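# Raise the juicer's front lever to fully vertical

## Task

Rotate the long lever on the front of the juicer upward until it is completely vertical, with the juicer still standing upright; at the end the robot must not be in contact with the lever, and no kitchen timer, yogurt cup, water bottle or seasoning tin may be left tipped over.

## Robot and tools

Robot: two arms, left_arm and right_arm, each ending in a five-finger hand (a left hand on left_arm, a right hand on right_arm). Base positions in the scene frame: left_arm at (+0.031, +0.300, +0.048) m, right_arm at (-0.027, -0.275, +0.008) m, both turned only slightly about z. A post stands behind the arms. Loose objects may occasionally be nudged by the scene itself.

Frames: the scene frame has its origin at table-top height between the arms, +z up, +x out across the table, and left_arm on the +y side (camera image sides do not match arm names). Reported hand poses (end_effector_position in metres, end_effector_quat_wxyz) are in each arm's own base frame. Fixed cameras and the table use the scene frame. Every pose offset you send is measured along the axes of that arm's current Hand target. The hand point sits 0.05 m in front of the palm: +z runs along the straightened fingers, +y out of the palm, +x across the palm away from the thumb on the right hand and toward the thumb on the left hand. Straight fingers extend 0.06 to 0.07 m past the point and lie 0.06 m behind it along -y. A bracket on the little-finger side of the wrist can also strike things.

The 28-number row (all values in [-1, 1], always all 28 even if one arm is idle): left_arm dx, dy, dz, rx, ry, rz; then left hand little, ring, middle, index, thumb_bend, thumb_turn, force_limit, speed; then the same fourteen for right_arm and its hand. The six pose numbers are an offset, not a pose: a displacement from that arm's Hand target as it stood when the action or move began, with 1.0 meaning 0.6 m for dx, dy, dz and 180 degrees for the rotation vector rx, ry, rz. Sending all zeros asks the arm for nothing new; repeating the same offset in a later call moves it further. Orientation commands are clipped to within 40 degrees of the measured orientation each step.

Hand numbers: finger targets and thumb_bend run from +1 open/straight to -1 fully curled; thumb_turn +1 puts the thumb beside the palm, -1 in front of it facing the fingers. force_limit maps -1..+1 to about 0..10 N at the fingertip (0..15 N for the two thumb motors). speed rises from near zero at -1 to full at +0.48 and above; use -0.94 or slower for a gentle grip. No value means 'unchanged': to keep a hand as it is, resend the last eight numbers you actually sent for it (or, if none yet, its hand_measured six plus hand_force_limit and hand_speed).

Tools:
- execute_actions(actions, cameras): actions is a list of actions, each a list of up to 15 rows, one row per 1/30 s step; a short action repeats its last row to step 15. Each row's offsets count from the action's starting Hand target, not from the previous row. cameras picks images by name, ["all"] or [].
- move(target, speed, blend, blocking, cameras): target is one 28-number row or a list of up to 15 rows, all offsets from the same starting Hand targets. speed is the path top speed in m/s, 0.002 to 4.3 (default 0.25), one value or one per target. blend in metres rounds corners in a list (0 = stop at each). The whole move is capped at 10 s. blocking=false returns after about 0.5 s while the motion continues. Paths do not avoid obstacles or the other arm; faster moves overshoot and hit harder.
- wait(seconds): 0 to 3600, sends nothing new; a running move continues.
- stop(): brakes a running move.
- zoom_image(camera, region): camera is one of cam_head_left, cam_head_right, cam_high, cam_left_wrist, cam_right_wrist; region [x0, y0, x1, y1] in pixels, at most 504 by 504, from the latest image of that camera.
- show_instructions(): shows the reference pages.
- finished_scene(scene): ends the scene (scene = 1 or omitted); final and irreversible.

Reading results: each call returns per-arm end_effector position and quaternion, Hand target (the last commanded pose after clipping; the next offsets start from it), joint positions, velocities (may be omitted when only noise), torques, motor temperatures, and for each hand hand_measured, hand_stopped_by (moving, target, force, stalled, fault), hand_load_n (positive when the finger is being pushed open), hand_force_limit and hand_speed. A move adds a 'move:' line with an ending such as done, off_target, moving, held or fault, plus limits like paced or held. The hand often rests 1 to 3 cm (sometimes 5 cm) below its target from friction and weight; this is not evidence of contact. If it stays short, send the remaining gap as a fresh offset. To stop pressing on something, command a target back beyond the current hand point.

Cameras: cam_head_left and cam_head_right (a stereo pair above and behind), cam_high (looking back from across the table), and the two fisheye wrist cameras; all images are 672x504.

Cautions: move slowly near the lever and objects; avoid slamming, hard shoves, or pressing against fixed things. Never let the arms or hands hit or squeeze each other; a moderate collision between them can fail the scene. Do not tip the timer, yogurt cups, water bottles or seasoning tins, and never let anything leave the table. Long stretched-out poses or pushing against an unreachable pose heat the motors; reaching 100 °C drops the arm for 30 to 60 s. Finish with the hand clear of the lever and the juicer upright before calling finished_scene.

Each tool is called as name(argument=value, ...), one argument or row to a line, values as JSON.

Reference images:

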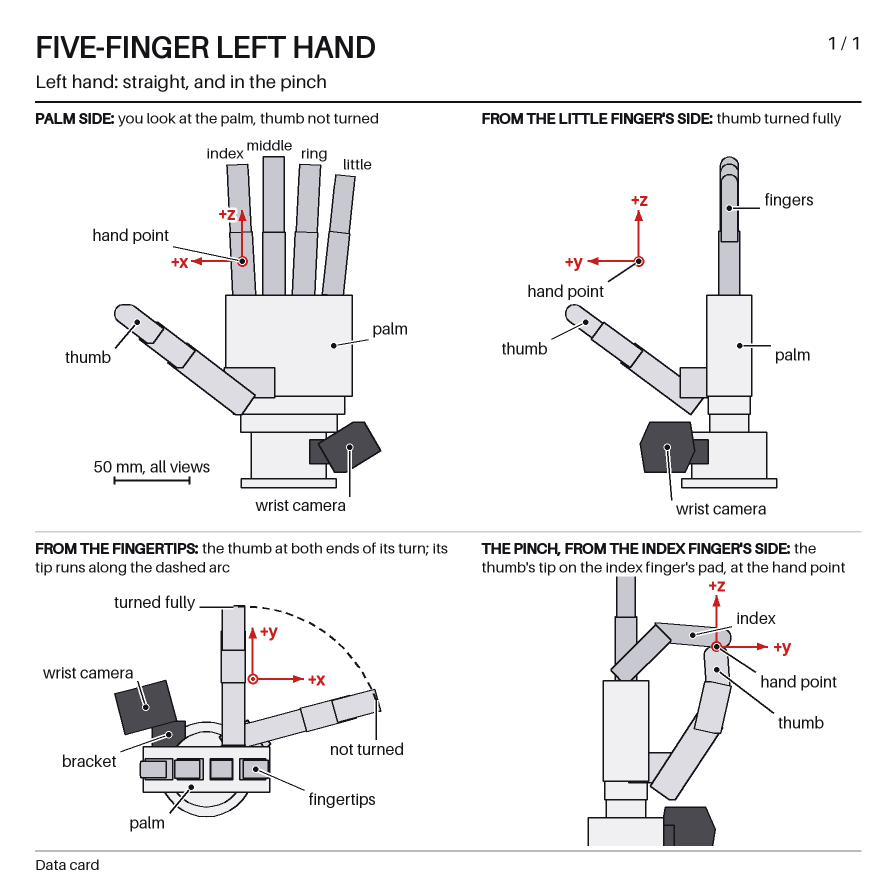

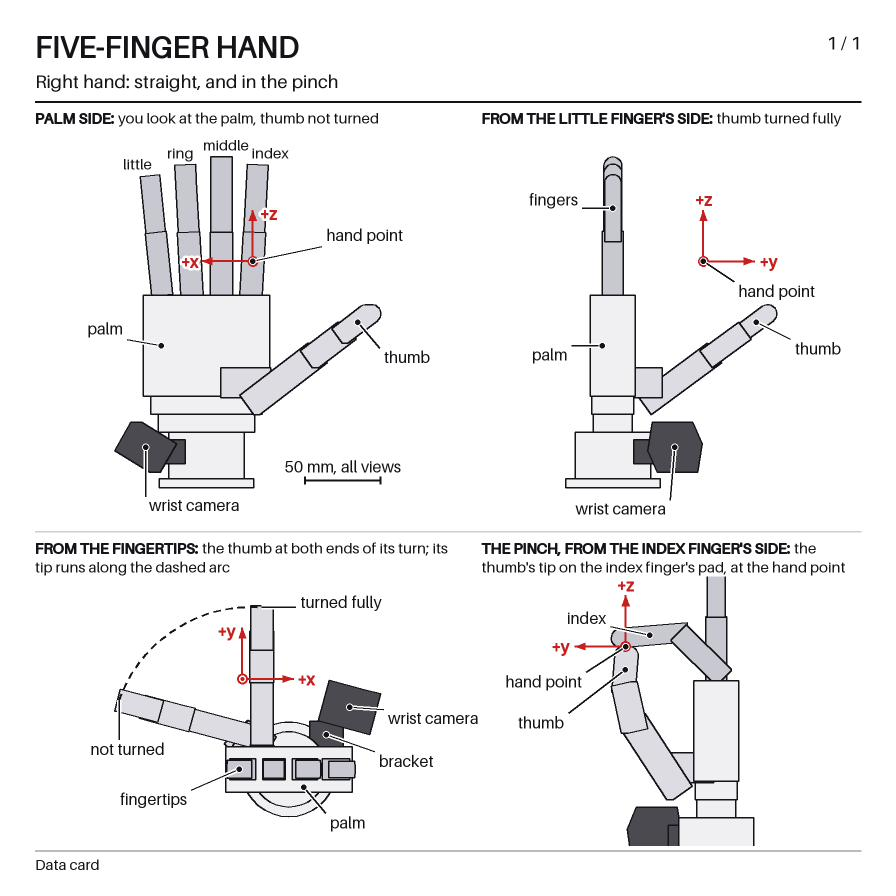

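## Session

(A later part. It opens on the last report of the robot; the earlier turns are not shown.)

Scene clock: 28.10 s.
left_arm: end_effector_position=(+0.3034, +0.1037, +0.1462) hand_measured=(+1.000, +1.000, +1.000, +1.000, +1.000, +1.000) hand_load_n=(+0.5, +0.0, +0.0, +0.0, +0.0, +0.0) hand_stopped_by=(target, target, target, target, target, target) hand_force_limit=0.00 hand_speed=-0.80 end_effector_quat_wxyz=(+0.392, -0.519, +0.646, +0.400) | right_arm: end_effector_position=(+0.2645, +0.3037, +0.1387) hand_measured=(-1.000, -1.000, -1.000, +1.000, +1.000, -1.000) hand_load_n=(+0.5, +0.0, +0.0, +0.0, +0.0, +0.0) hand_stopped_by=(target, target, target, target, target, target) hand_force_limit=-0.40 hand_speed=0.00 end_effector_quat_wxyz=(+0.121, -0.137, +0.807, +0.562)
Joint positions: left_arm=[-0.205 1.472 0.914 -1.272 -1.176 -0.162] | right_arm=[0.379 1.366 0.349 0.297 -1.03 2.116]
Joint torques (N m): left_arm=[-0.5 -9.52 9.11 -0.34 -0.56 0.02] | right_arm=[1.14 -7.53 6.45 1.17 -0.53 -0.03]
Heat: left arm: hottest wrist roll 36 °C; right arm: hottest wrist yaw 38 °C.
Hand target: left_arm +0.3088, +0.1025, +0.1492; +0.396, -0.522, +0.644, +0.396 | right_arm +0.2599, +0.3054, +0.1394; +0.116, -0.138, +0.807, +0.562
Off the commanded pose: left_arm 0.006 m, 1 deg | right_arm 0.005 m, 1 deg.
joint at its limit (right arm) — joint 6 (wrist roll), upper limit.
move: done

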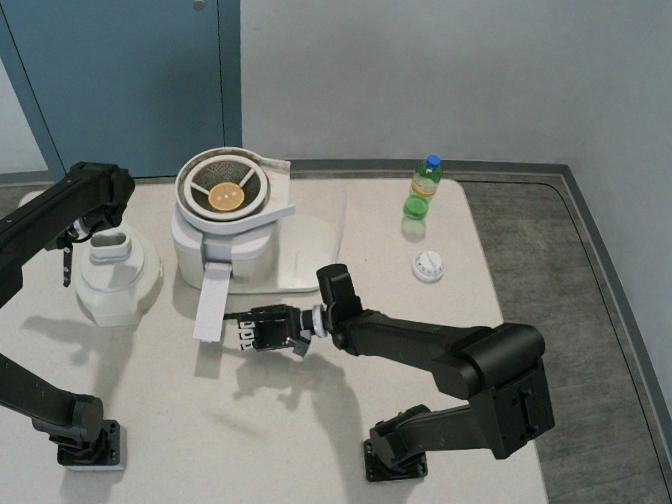

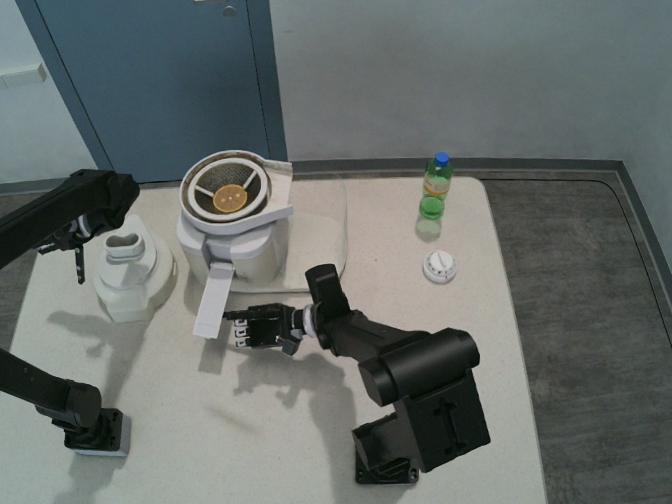

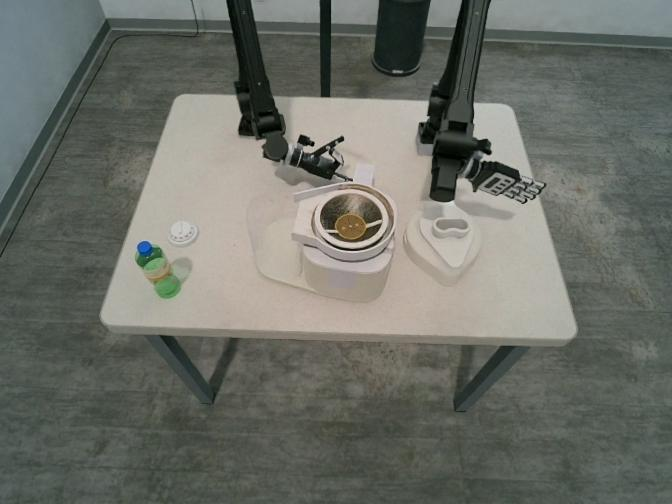

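move(
  target=[
    [0,0,0,0,0,0,1,1,1,1,1,1,0,-0.8,-0.0122,0.0475,-0.0270,0,0,0,-1,-1,-1,1,1,-1,-0.4,0.0],
    [0,0,0,0,0,0,1,1,1,1,1,1,0,-0.8,-0.0447,0.0915,-0.0502,0,0,0,-1,-1,-1,1,1,-1,-0.4,0.0],
  ],
  blend=[0.01, 0],
  speed=0.06,
  cameras=["cam_head_left", "cam_head_right", "cam_high"],
)

zoom_image(
  camera="cam_head_left",
  region=[190, 200, 310, 330],
)

zoom_image(
  camera="cam_head_right",
  region=[190, 200, 310, 330],
)

Scene clock: 30.43 s.
left_arm: end_effector_position=(+0.3034, +0.1037, +0.1462) hand_measured=(+1.000, +1.000, +1.000, +1.000, +1.000, +1.000) hand_load_n=(-0.5, +0.0, +0.0, +0.0, +0.0, +0.0) hand_stopped_by=(target, target, target, target, target, target) hand_force_limit=0.00 hand_speed=-0.80 end_effector_quat_wxyz=(+0.392, -0.519, +0.646, +0.400) | right_arm: end_effector_position=(+0.2529, +0.2963, +0.1897) hand_measured=(-1.000, -1.000, -1.000, +1.000, +1.000, -1.000) hand_load_n=(+0.0, +0.0, +0.0, +0.5, +0.0, +0.0) hand_stopped_by=(target, target, target, target, target, target) hand_force_limit=-0.40 hand_speed=0.00 end_effector_quat_wxyz=(+0.097, -0.128, +0.813, +0.560)
Joint positions: left_arm=[-0.205 1.472 0.914 -1.272 -1.176 -0.162] | right_arm=[0.365 1.12 0.399 -0.075 -1.052 2.087]
Joint torques (N m): left_arm=[-0.67 -9.7 9.14 -0.34 -0.55 0.02] | right_arm=[-0.32 -5.83 12.01 1.02 -0.69 -0.21]
Heat: left arm: hottest wrist roll 36 °C; right arm: hottest wrist yaw 38 °C.
Hand target: left_arm +0.3088, +0.1025, +0.1492; +0.396, -0.522, +0.644, +0.396 | right_arm +0.2646, +0.2978, +0.2071; +0.116, -0.138, +0.807, +0.562
Off the commanded pose: left_arm 0.006 m, 1 deg | right_arm 0.021 m, 3 deg.
move: off_target (right_arm)

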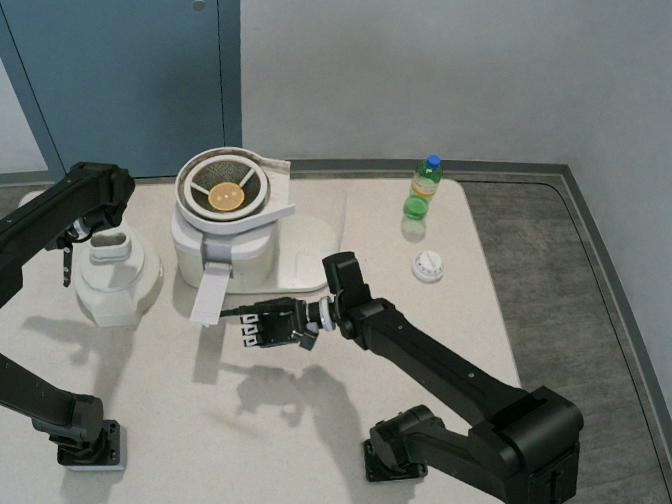

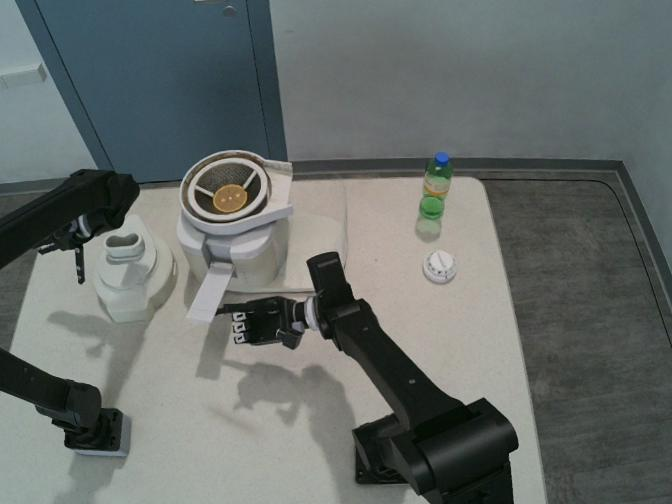

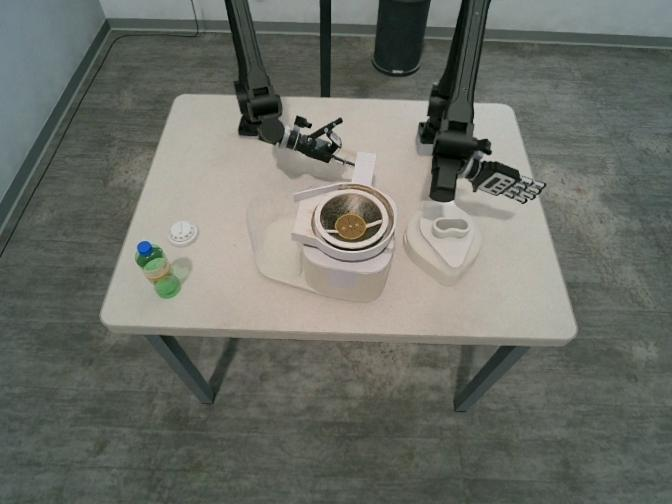

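Scaled by 3.877 from the camera's image (finer frame: 960x720).

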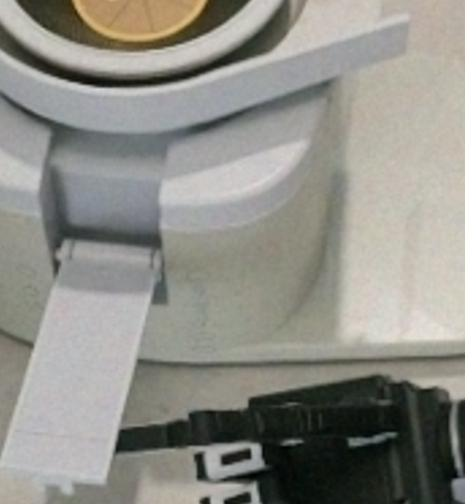

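Scaled by 3.877 from the camera's image (finer frame: 960x720).

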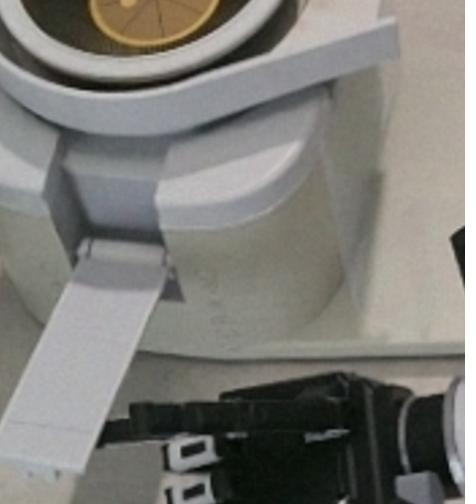

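move(
  target=[
    [0,0,0,0,0,0,1,1,1,1,1,1,0,-0.8,0.0378,-0.0280,0.0123,0,0,0,-1,-1,-1,1,1,-1,-0.4,0.0],
    [0,0,0,0,0,0,1,1,1,1,1,1,0,-0.8,0.0727,0.0013,0.0037,0,0,0,-1,-1,-1,1,1,-1,-0.4,0.0],
  ],
  blend=[0.006, 0],
  speed=0.06,
  cameras=["cam_head_left", "cam_head_right", "cam_high"],
)

zoom_image(
  camera="cam_head_left",
  region=[190, 200, 310, 330],
)

zoom_image(
  camera="cam_head_right",
  region=[190, 200, 310, 330],
)

Scene clock: 32.97 s.
left_arm: end_effector_position=(+0.3034, +0.1037, +0.1462) hand_measured=(+1.000, +1.000, +1.000, +1.000, +1.000, +1.000) hand_load_n=(+0.0, +0.0, +0.0, +0.0, +0.0, +0.0) hand_stopped_by=(target, target, target, target, target, target) hand_force_limit=0.00 hand_speed=-0.80 end_effector_quat_wxyz=(+0.392, -0.519, +0.646, +0.400) | right_arm: end_effector_position=(+0.2278, +0.2949, +0.1926) hand_measured=(-1.000, -1.000, -1.000, +1.000, +1.000, -1.000) hand_load_n=(+0.0, +0.0, +0.0, +0.0, +0.0, +0.0) hand_stopped_by=(target, target, target, target, target, target) hand_force_limit=-0.40 hand_speed=0.00 end_effector_quat_wxyz=(+0.120, -0.144, +0.807, +0.560)
Joint positions: left_arm=[-0.205 1.472 0.914 -1.272 -1.176 -0.162] | right_arm=[0.397 1.026 0.331 -0.023 -1.021 2.114]
Joint torques (N m): left_arm=[-0.67 -9.7 9.14 -0.29 -0.57 0.03] | right_arm=[1.08 -4.95 8.79 1.17 -0.48 -0.01]
Heat: left arm: hottest waist 35 °C; right arm: hottest wrist yaw 38 °C.
Hand target: left_arm +0.3088, +0.1025, +0.1492; +0.396, -0.522, +0.644, +0.396 | right_arm +0.2235, +0.2961, +0.1919; +0.116, -0.138, +0.807, +0.562
Off the commanded pose: left_arm 0.006 m, 1 deg | right_arm 0.004 m, 1 deg.
joint sent to its limit (right arm) — joint 6 (wrist roll), upper limit. The joint targets still meet the commanded pose.
move: done

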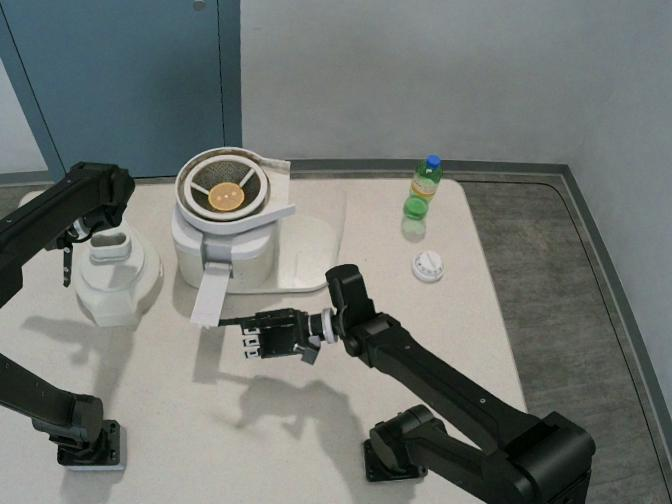

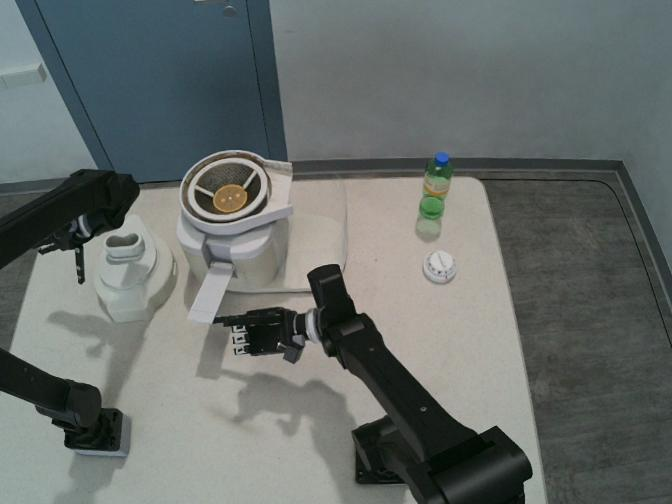

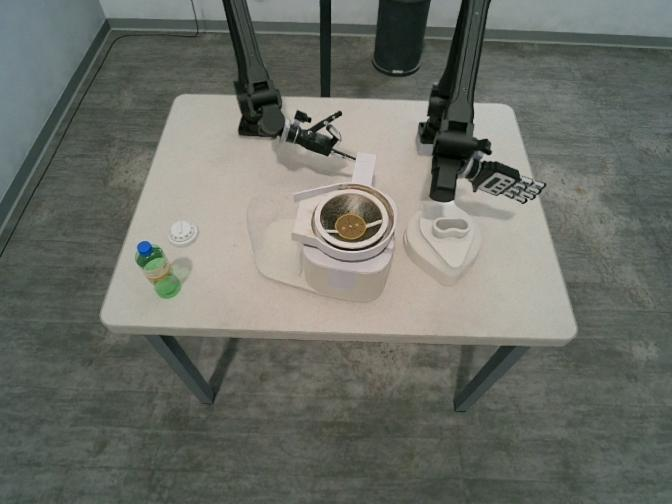

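Scaled by 3.877 from the camera's image (finer frame: 960x720).

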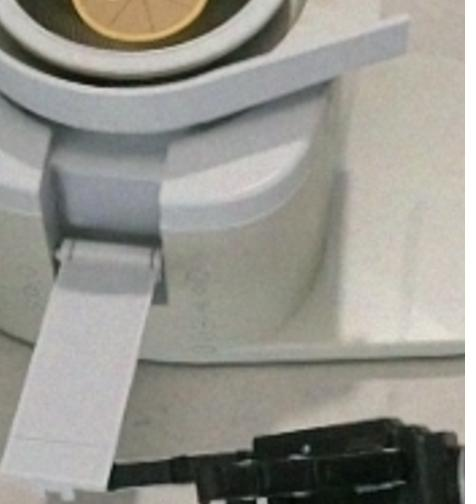

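Scaled by 3.877 from the camera's image (finer frame: 960x720).

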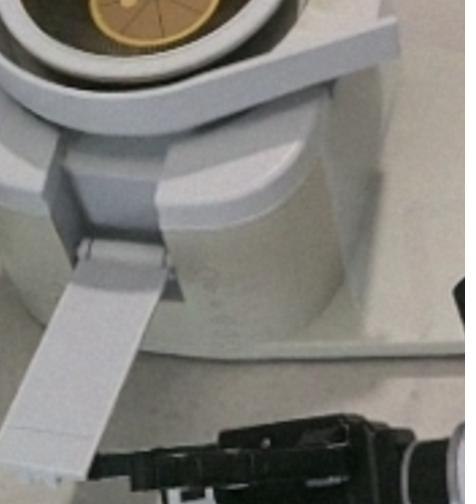

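move(
  target=[
    [0,0,0,0,0,0,1,1,1,1,1,1,0,-0.8,-0.0708,0.0663,-0.0320,0,0,0,-1,-1,-1,1,1,-1,-0.4,0.0],
    [0,0,0,0,0,0,1,1,1,1,1,1,0,-0.8,-0.1402,0.0885,-0.0473,0,0,0,-1,-1,-1,1,1,-1,-0.4,0.0],
  ],
  blend=[0.01, 0],
  speed=0.06,
  cameras=["cam_head_left", "cam_head_right", "cam_high"],
)

zoom_image(
  camera="cam_head_left",
  region=[170, 180, 330, 340],
)

zoom_image(
  camera="cam_head_right",
  region=[170, 180, 330, 340],
)

Scene clock: 35.90 s.
left_arm: end_effector_position=(+0.3034, +0.1037, +0.1462) hand_measured=(+1.000, +1.000, +1.000, +1.000, +1.000, +1.000) hand_load_n=(+0.5, +0.0, +0.0, +0.0, +0.0, +0.0) hand_stopped_by=(target, target, target, target, target, target) hand_force_limit=0.00 hand_speed=-0.80 end_effector_quat_wxyz=(+0.392, -0.519, +0.646, +0.400) | right_arm: end_effector_position=(+0.2706, +0.2933, +0.2635) hand_measured=(-1.000, -1.000, -1.000, +1.000, +1.000, -1.000) hand_load_n=(+0.0, +0.0, +0.0, +0.0, -0.5, +0.0) hand_stopped_by=(target, target, target, target, target, target) hand_force_limit=-0.40 hand_speed=0.00 end_effector_quat_wxyz=(+0.105, -0.133, +0.810, +0.562)
Joint positions: left_arm=[-0.205 1.472 0.914 -1.272 -1.176 -0.162] | right_arm=[0.331 1.008 0.561 -0.371 -1.076 2.039]
Joint torques (N m): left_arm=[-0.56 -9.64 9.16 -0.29 -0.57 0.02] | right_arm=[-0.21 -3.84 13.78 1.01 -0.69 -0.2]
Heat: left arm: hottest waist 35 °C; right arm: hottest wrist yaw 38 °C.
Hand target: left_arm +0.3088, +0.1025, +0.1492; +0.396, -0.522, +0.644, +0.396 | right_arm +0.2826, +0.2947, +0.2770; +0.116, -0.138, +0.807, +0.562
Off the commanded pose: left_arm 0.006 m, 1 deg | right_arm 0.018 m, 1 deg.
move: off_target (right_arm)

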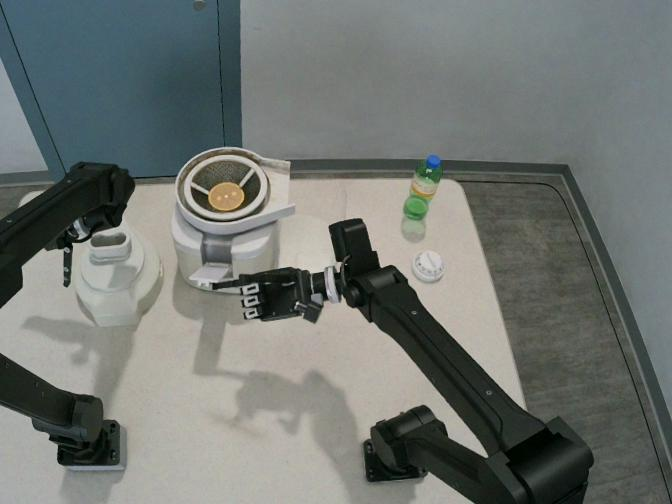

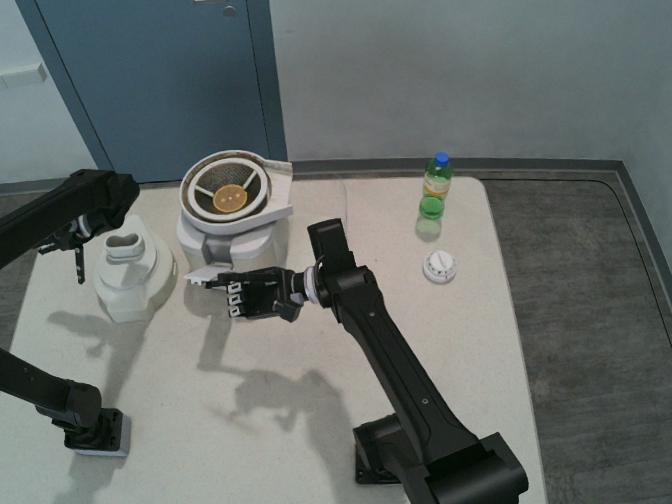

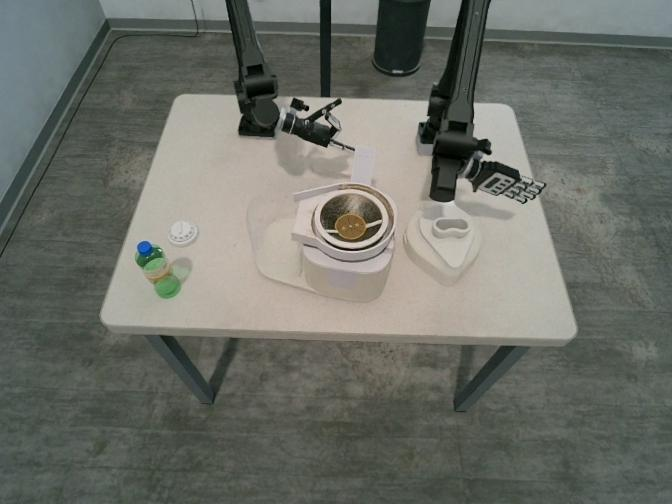

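Scaled by 3.150 from the camera's image (finer frame: 960x720).

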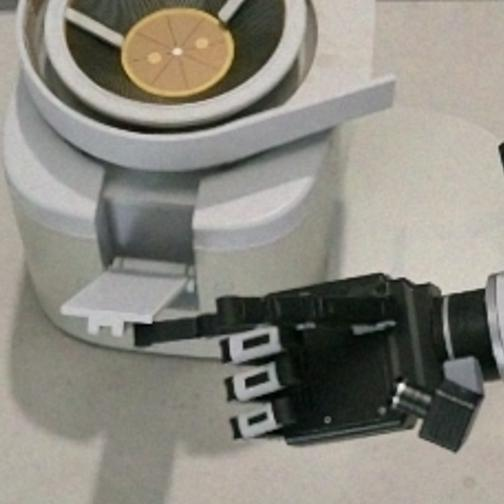

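Scaled by 3.150 from the camera's image (finer frame: 960x720).

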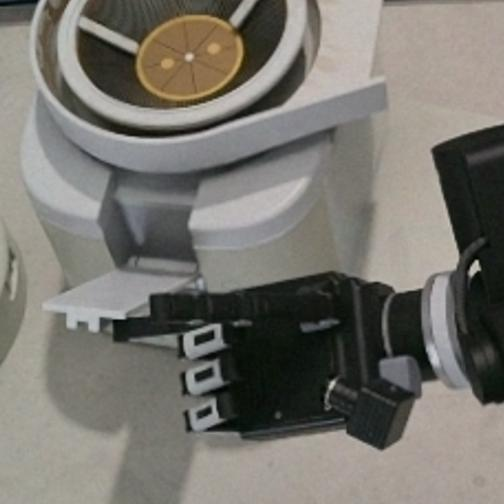

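move(
  target=[0,0,0,0,0,0,1,1,1,1,1,1,0,-0.8,-0.0660,-0.0152,0.0090,0,0,0,-1,-1,-1,1,1,-1,-0.4,0.0],
  speed=0.05,
  cameras=["cam_head_left", "cam_head_right", "cam_high"],
)

zoom_image(
  camera="cam_head_left",
  region=[170, 180, 330, 340],
)

zoom_image(
  camera="cam_high",
  region=[240, 80, 420, 240],
)

Scene clock: 37.57 s.
left_arm: end_effector_position=(+0.3034, +0.1037, +0.1462) hand_measured=(+1.000, +1.000, +1.000, +1.000, +1.000, +1.000) hand_load_n=(+0.0, +0.0, +0.0, +0.0, +0.0, +0.0) hand_stopped_by=(target, target, target, target, target, target) hand_force_limit=0.00 hand_speed=-0.80 end_effector_quat_wxyz=(+0.392, -0.519, +0.646, +0.400) | right_arm: end_effector_position=(+0.3148, +0.2904, +0.2757) hand_measured=(-1.000, -1.000, -1.000, +1.000, +1.000, -1.000) hand_load_n=(+0.5, +0.0, +0.0, -1.0, +0.0, +0.0) hand_stopped_by=(target, target, target, target, target, target) hand_force_limit=-0.40 hand_speed=0.00 end_effector_quat_wxyz=(+0.119, -0.129, +0.807, +0.564)
Joint positions: left_arm=[-0.205 1.472 0.914 -1.272 -1.176 -0.162] | right_arm=[0.281 1.116 0.661 -0.378 -1.098 2.001]
Joint torques (N m): left_arm=[-0.62 -9.7 9.24 -0.31 -0.57 0.03] | right_arm=[1.79 -3.9 13.68 1.1 -0.45 -0.17]
Motor temperatures (°C): left_arm=[35 29 35 31 34 35] | right_arm=[31 36 31 30 38 36]
Heat: left arm: hottest waist 35 °C; right arm: hottest wrist yaw 38 °C.
Hand target: left_arm +0.3088, +0.1025, +0.1492; +0.396, -0.522, +0.644, +0.396 | right_arm +0.3230, +0.3005, +0.2807; +0.116, -0.138, +0.807, +0.562
Off the commanded pose: left_arm 0.006 m, 1 deg | right_arm 0.014 m, 1 deg.
move: off_target (right_arm)

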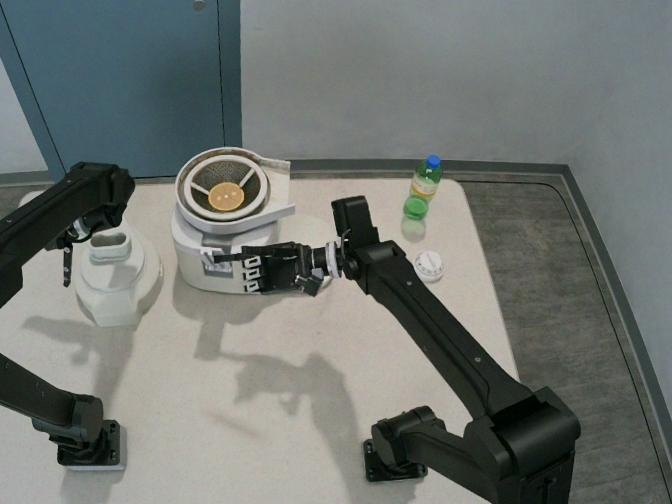

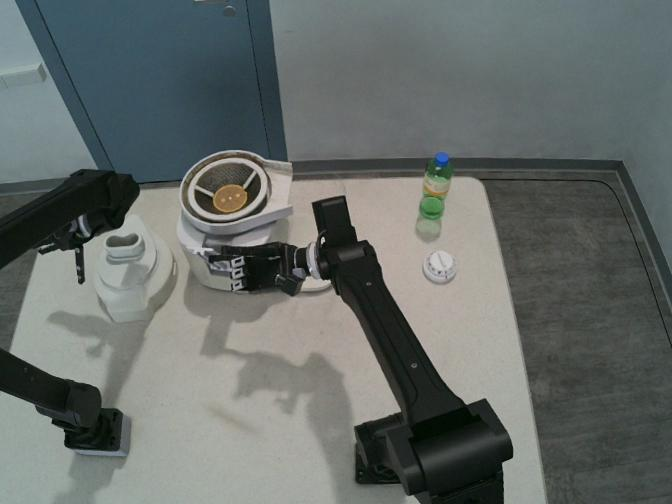

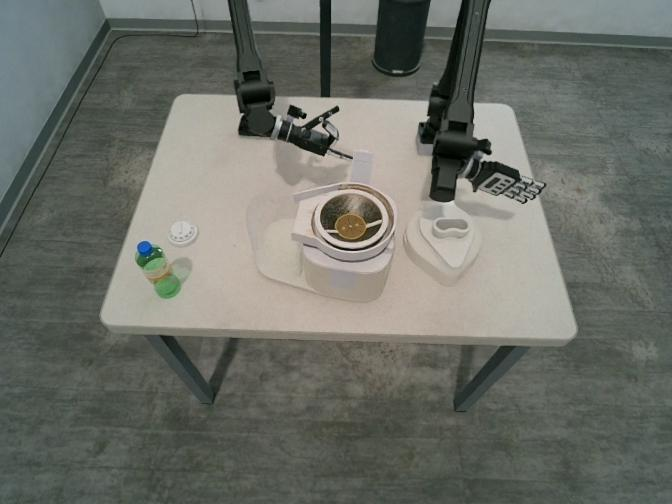

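Scaled by 3.150 from the camera's image (finer frame: 960x720).

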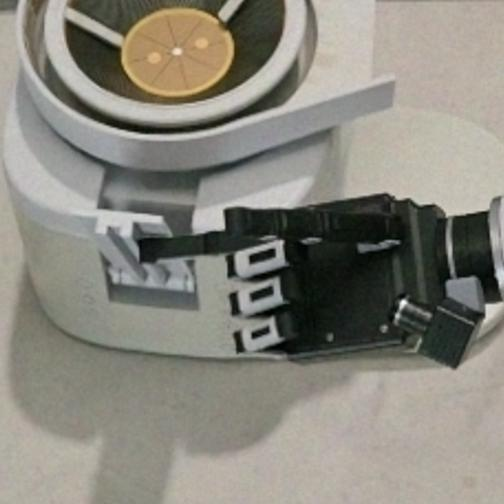

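Scaled by 2.800 from the camera's image (finer frame: 960x720).

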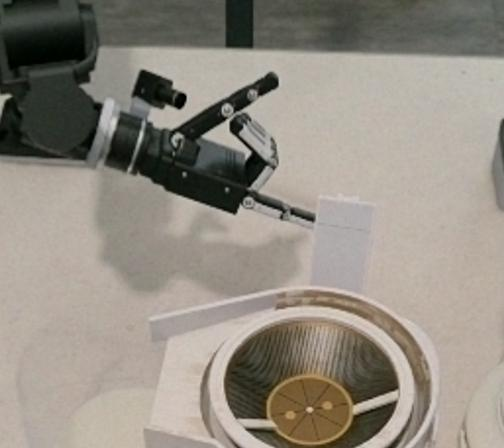

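zoom_image(
  camera="cam_head_left",
  region=[190, 235, 260, 290],
)

zoom_image(
  camera="cam_head_right",
  region=[180, 230, 260, 290],
)

Scaled by 7.200 from the camera's image (finer frame: 960x720).

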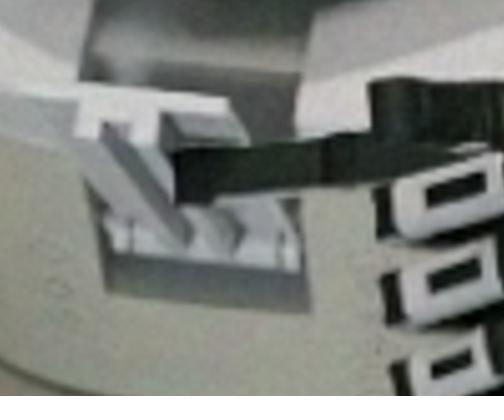

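Scaled by 6.300 from the camera's image (finer frame: 960x720).

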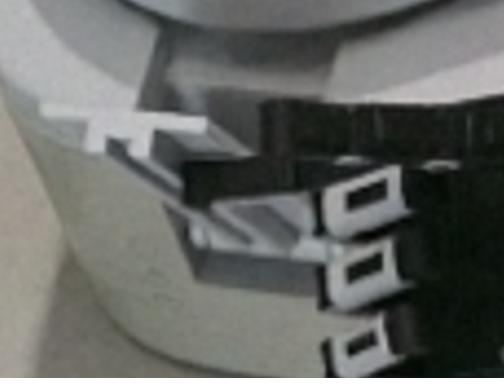

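move(
  target=[0,0,0,0,0,0,1,1,1,1,1,1,0,-0.8,-0.0478,-0.0260,-0.0040,0,0,0,-1,-1,-1,1,1,-1,-0.4,0.0],
  speed=0.04,
  cameras=["cam_head_left", "cam_head_right", "cam_high", "cam_left_wrist"],
)

zoom_image(
  camera="cam_head_left",
  region=[170, 190, 290, 300],
)

zoom_image(
  camera="cam_high",
  region=[280, 120, 420, 240],
)

Scene clock: 39.43 s.
left_arm: end_effector_position=(+0.3034, +0.1037, +0.1462) hand_measured=(+1.000, +1.000, +1.000, +1.000, +1.000, +1.000) hand_load_n=(+0.0, +0.0, +0.0, +0.0, +0.0, +0.0) hand_stopped_by=(target, target, target, target, target, target) hand_force_limit=0.00 hand_speed=-0.80 end_effector_quat_wxyz=(+0.392, -0.519, +0.646, +0.400) | right_arm: end_effector_position=(+0.3495, +0.2856, +0.2777) hand_measured=(-1.000, -1.000, -1.000, +1.000, +1.000, -1.000) hand_load_n=(+0.0, +0.0, +0.0, -1.0, +0.0, +0.0) hand_stopped_by=(target, target, target, target, target, target) hand_force_limit=-0.40 hand_speed=0.00 end_effector_quat_wxyz=(+0.125, -0.130, +0.807, +0.563)
Joint positions: left_arm=[-0.205 1.472 0.914 -1.272 -1.176 -0.162] | right_arm=[0.241 1.213 0.745 -0.412 -1.12 1.935]
Joint torques (N m): left_arm=[-0.73 -9.76 9.11 -0.24 -0.57 0.03] | right_arm=[1.85 -5.07 12.86 0.87 -0.62 -0.14]
Heat: left arm: hottest waist 35 °C; right arm: hottest wrist yaw 38 °C.
Hand target: left_arm +0.3088, +0.1025, +0.1492; +0.396, -0.522, +0.644, +0.396 | right_arm +0.3551, +0.2957, +0.2776; +0.116, -0.138, +0.807, +0.562
Off the commanded pose: left_arm 0.006 m, 1 deg | right_arm 0.012 m, 1 deg.
move: off_target (right_arm)

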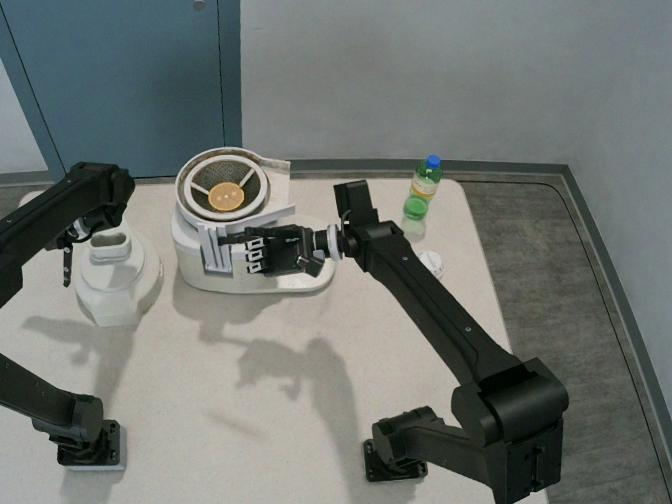

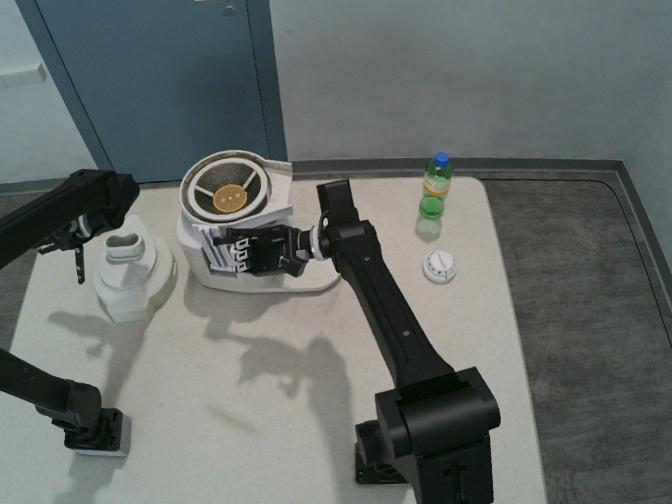

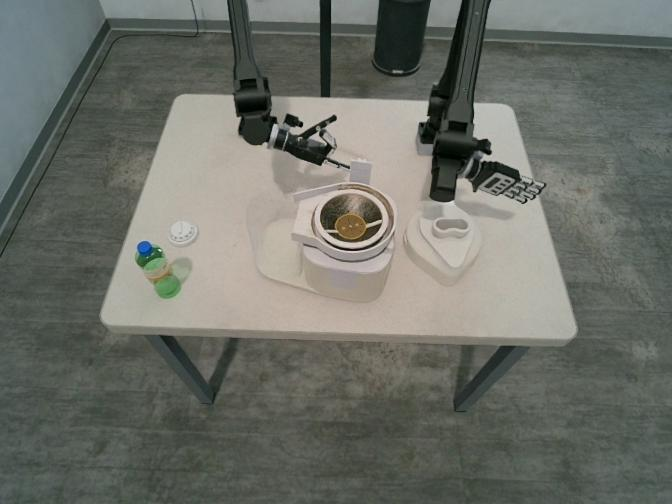

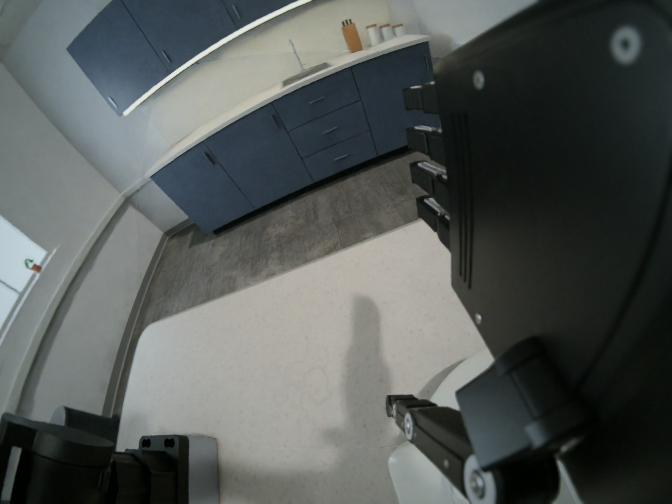

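Scaled by 4.200 from the camera's image (finer frame: 960x720).

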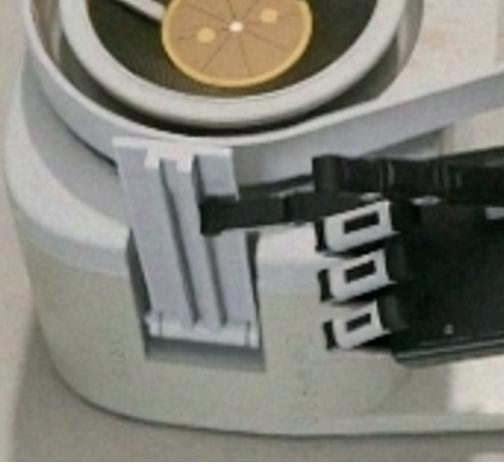

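Scaled by 3.600 from the camera's image (finer frame: 960x720).

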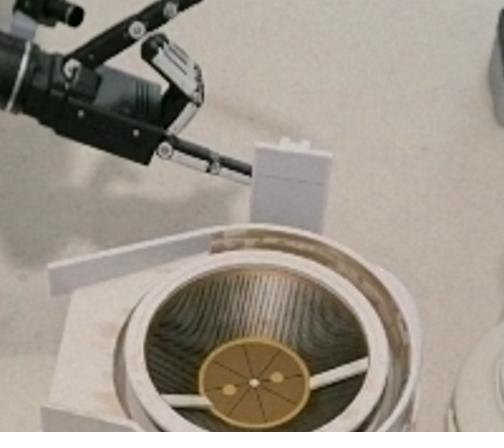

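zoom_image(
  camera="cam_head_right",
  region=[170, 190, 290, 300],
)

Scaled by 4.200 from the camera's image (finer frame: 960x720).

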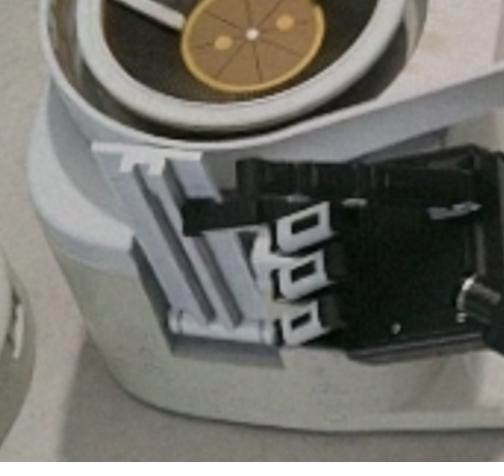

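move(
  target=[0,0,0,0,0,0,1,1,1,1,1,1,0,-0.8,-0.0182,-0.0095,-0.0012,0,0,0,-1,-1,-1,1,1,-1,-0.4,0.0],
  speed=0.04,
  cameras=["cam_head_left", "cam_head_right", "cam_high"],
)

zoom_image(
  camera="cam_head_left",
  region=[170, 190, 290, 300],
)

zoom_image(
  camera="cam_high",
  region=[280, 120, 420, 240],
)

Scene clock: 40.73 s.
left_arm: end_effector_position=(+0.3034, +0.1037, +0.1462) hand_measured=(+1.000, +1.000, +1.000, +1.000, +1.000, +1.000) hand_load_n=(+0.0, +0.0, +0.0, +0.0, +0.0, +0.0) hand_stopped_by=(target, target, target, target, target, target) hand_force_limit=0.00 hand_speed=-0.80 end_effector_quat_wxyz=(+0.392, -0.519, +0.646, +0.400) | right_arm: end_effector_position=(+0.3626, +0.2838, +0.2777) hand_measured=(-1.000, -1.000, -1.000, +1.000, +1.000, -1.000) hand_load_n=(+0.0, +0.0, +0.0, -1.0, +0.0, +0.0) hand_stopped_by=(target, target, target, target, target, target) hand_force_limit=-0.40 hand_speed=0.00 end_effector_quat_wxyz=(+0.126, -0.130, +0.807, +0.562)
Joint positions: left_arm=[-0.205 1.472 0.914 -1.272 -1.176 -0.162] | right_arm=[0.227 1.249 0.777 -0.427 -1.126 1.913]
Joint torques (N m): left_arm=[-0.73 -9.47 9.18 -0.31 -0.56 0.03] | right_arm=[1.85 -5.6 12.66 0.83 -0.69 -0.17]
Heat: left arm: hottest waist 35 °C; right arm: hottest wrist yaw 38 °C.
Hand target: left_arm +0.3088, +0.1025, +0.1492; +0.396, -0.522, +0.644, +0.396 | right_arm +0.3675, +0.2941, +0.2766; +0.116, -0.138, +0.807, +0.562
Off the commanded pose: left_arm 0.006 m, 1 deg | right_arm 0.011 m, 1 deg.
move: off_target (right_arm)

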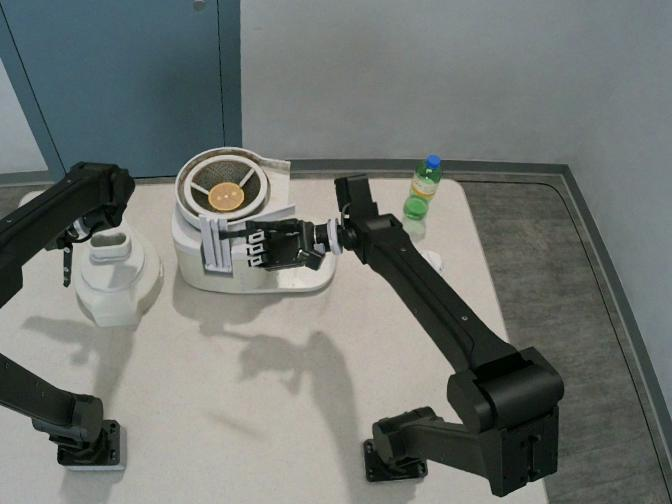

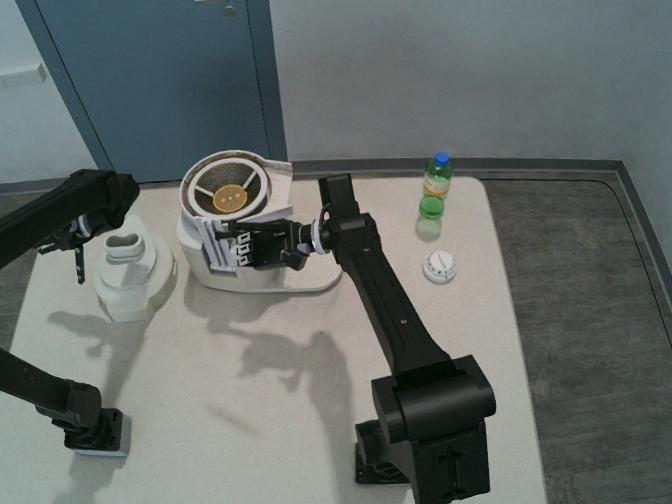

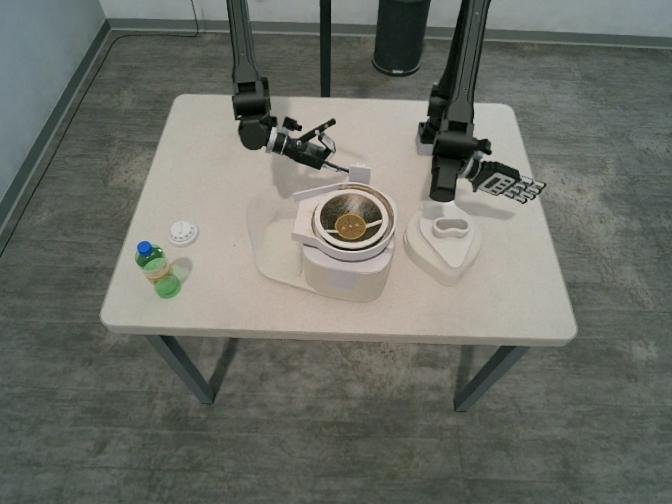

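Scaled by 4.200 from the camera's image (finer frame: 960x720).

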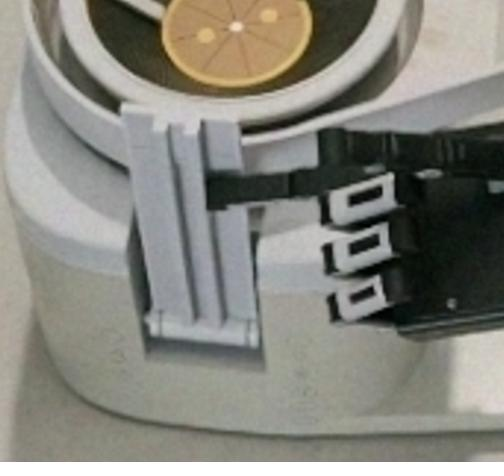

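Scaled by 3.600 from the camera's image (finer frame: 960x720).

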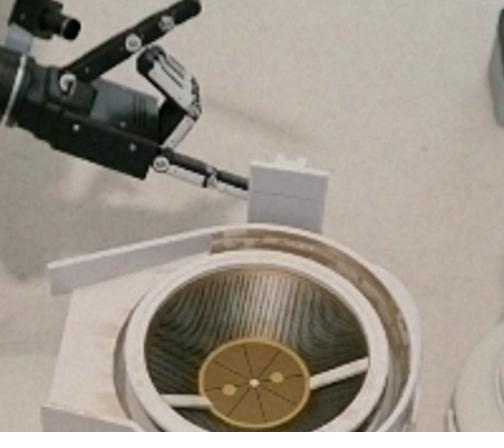

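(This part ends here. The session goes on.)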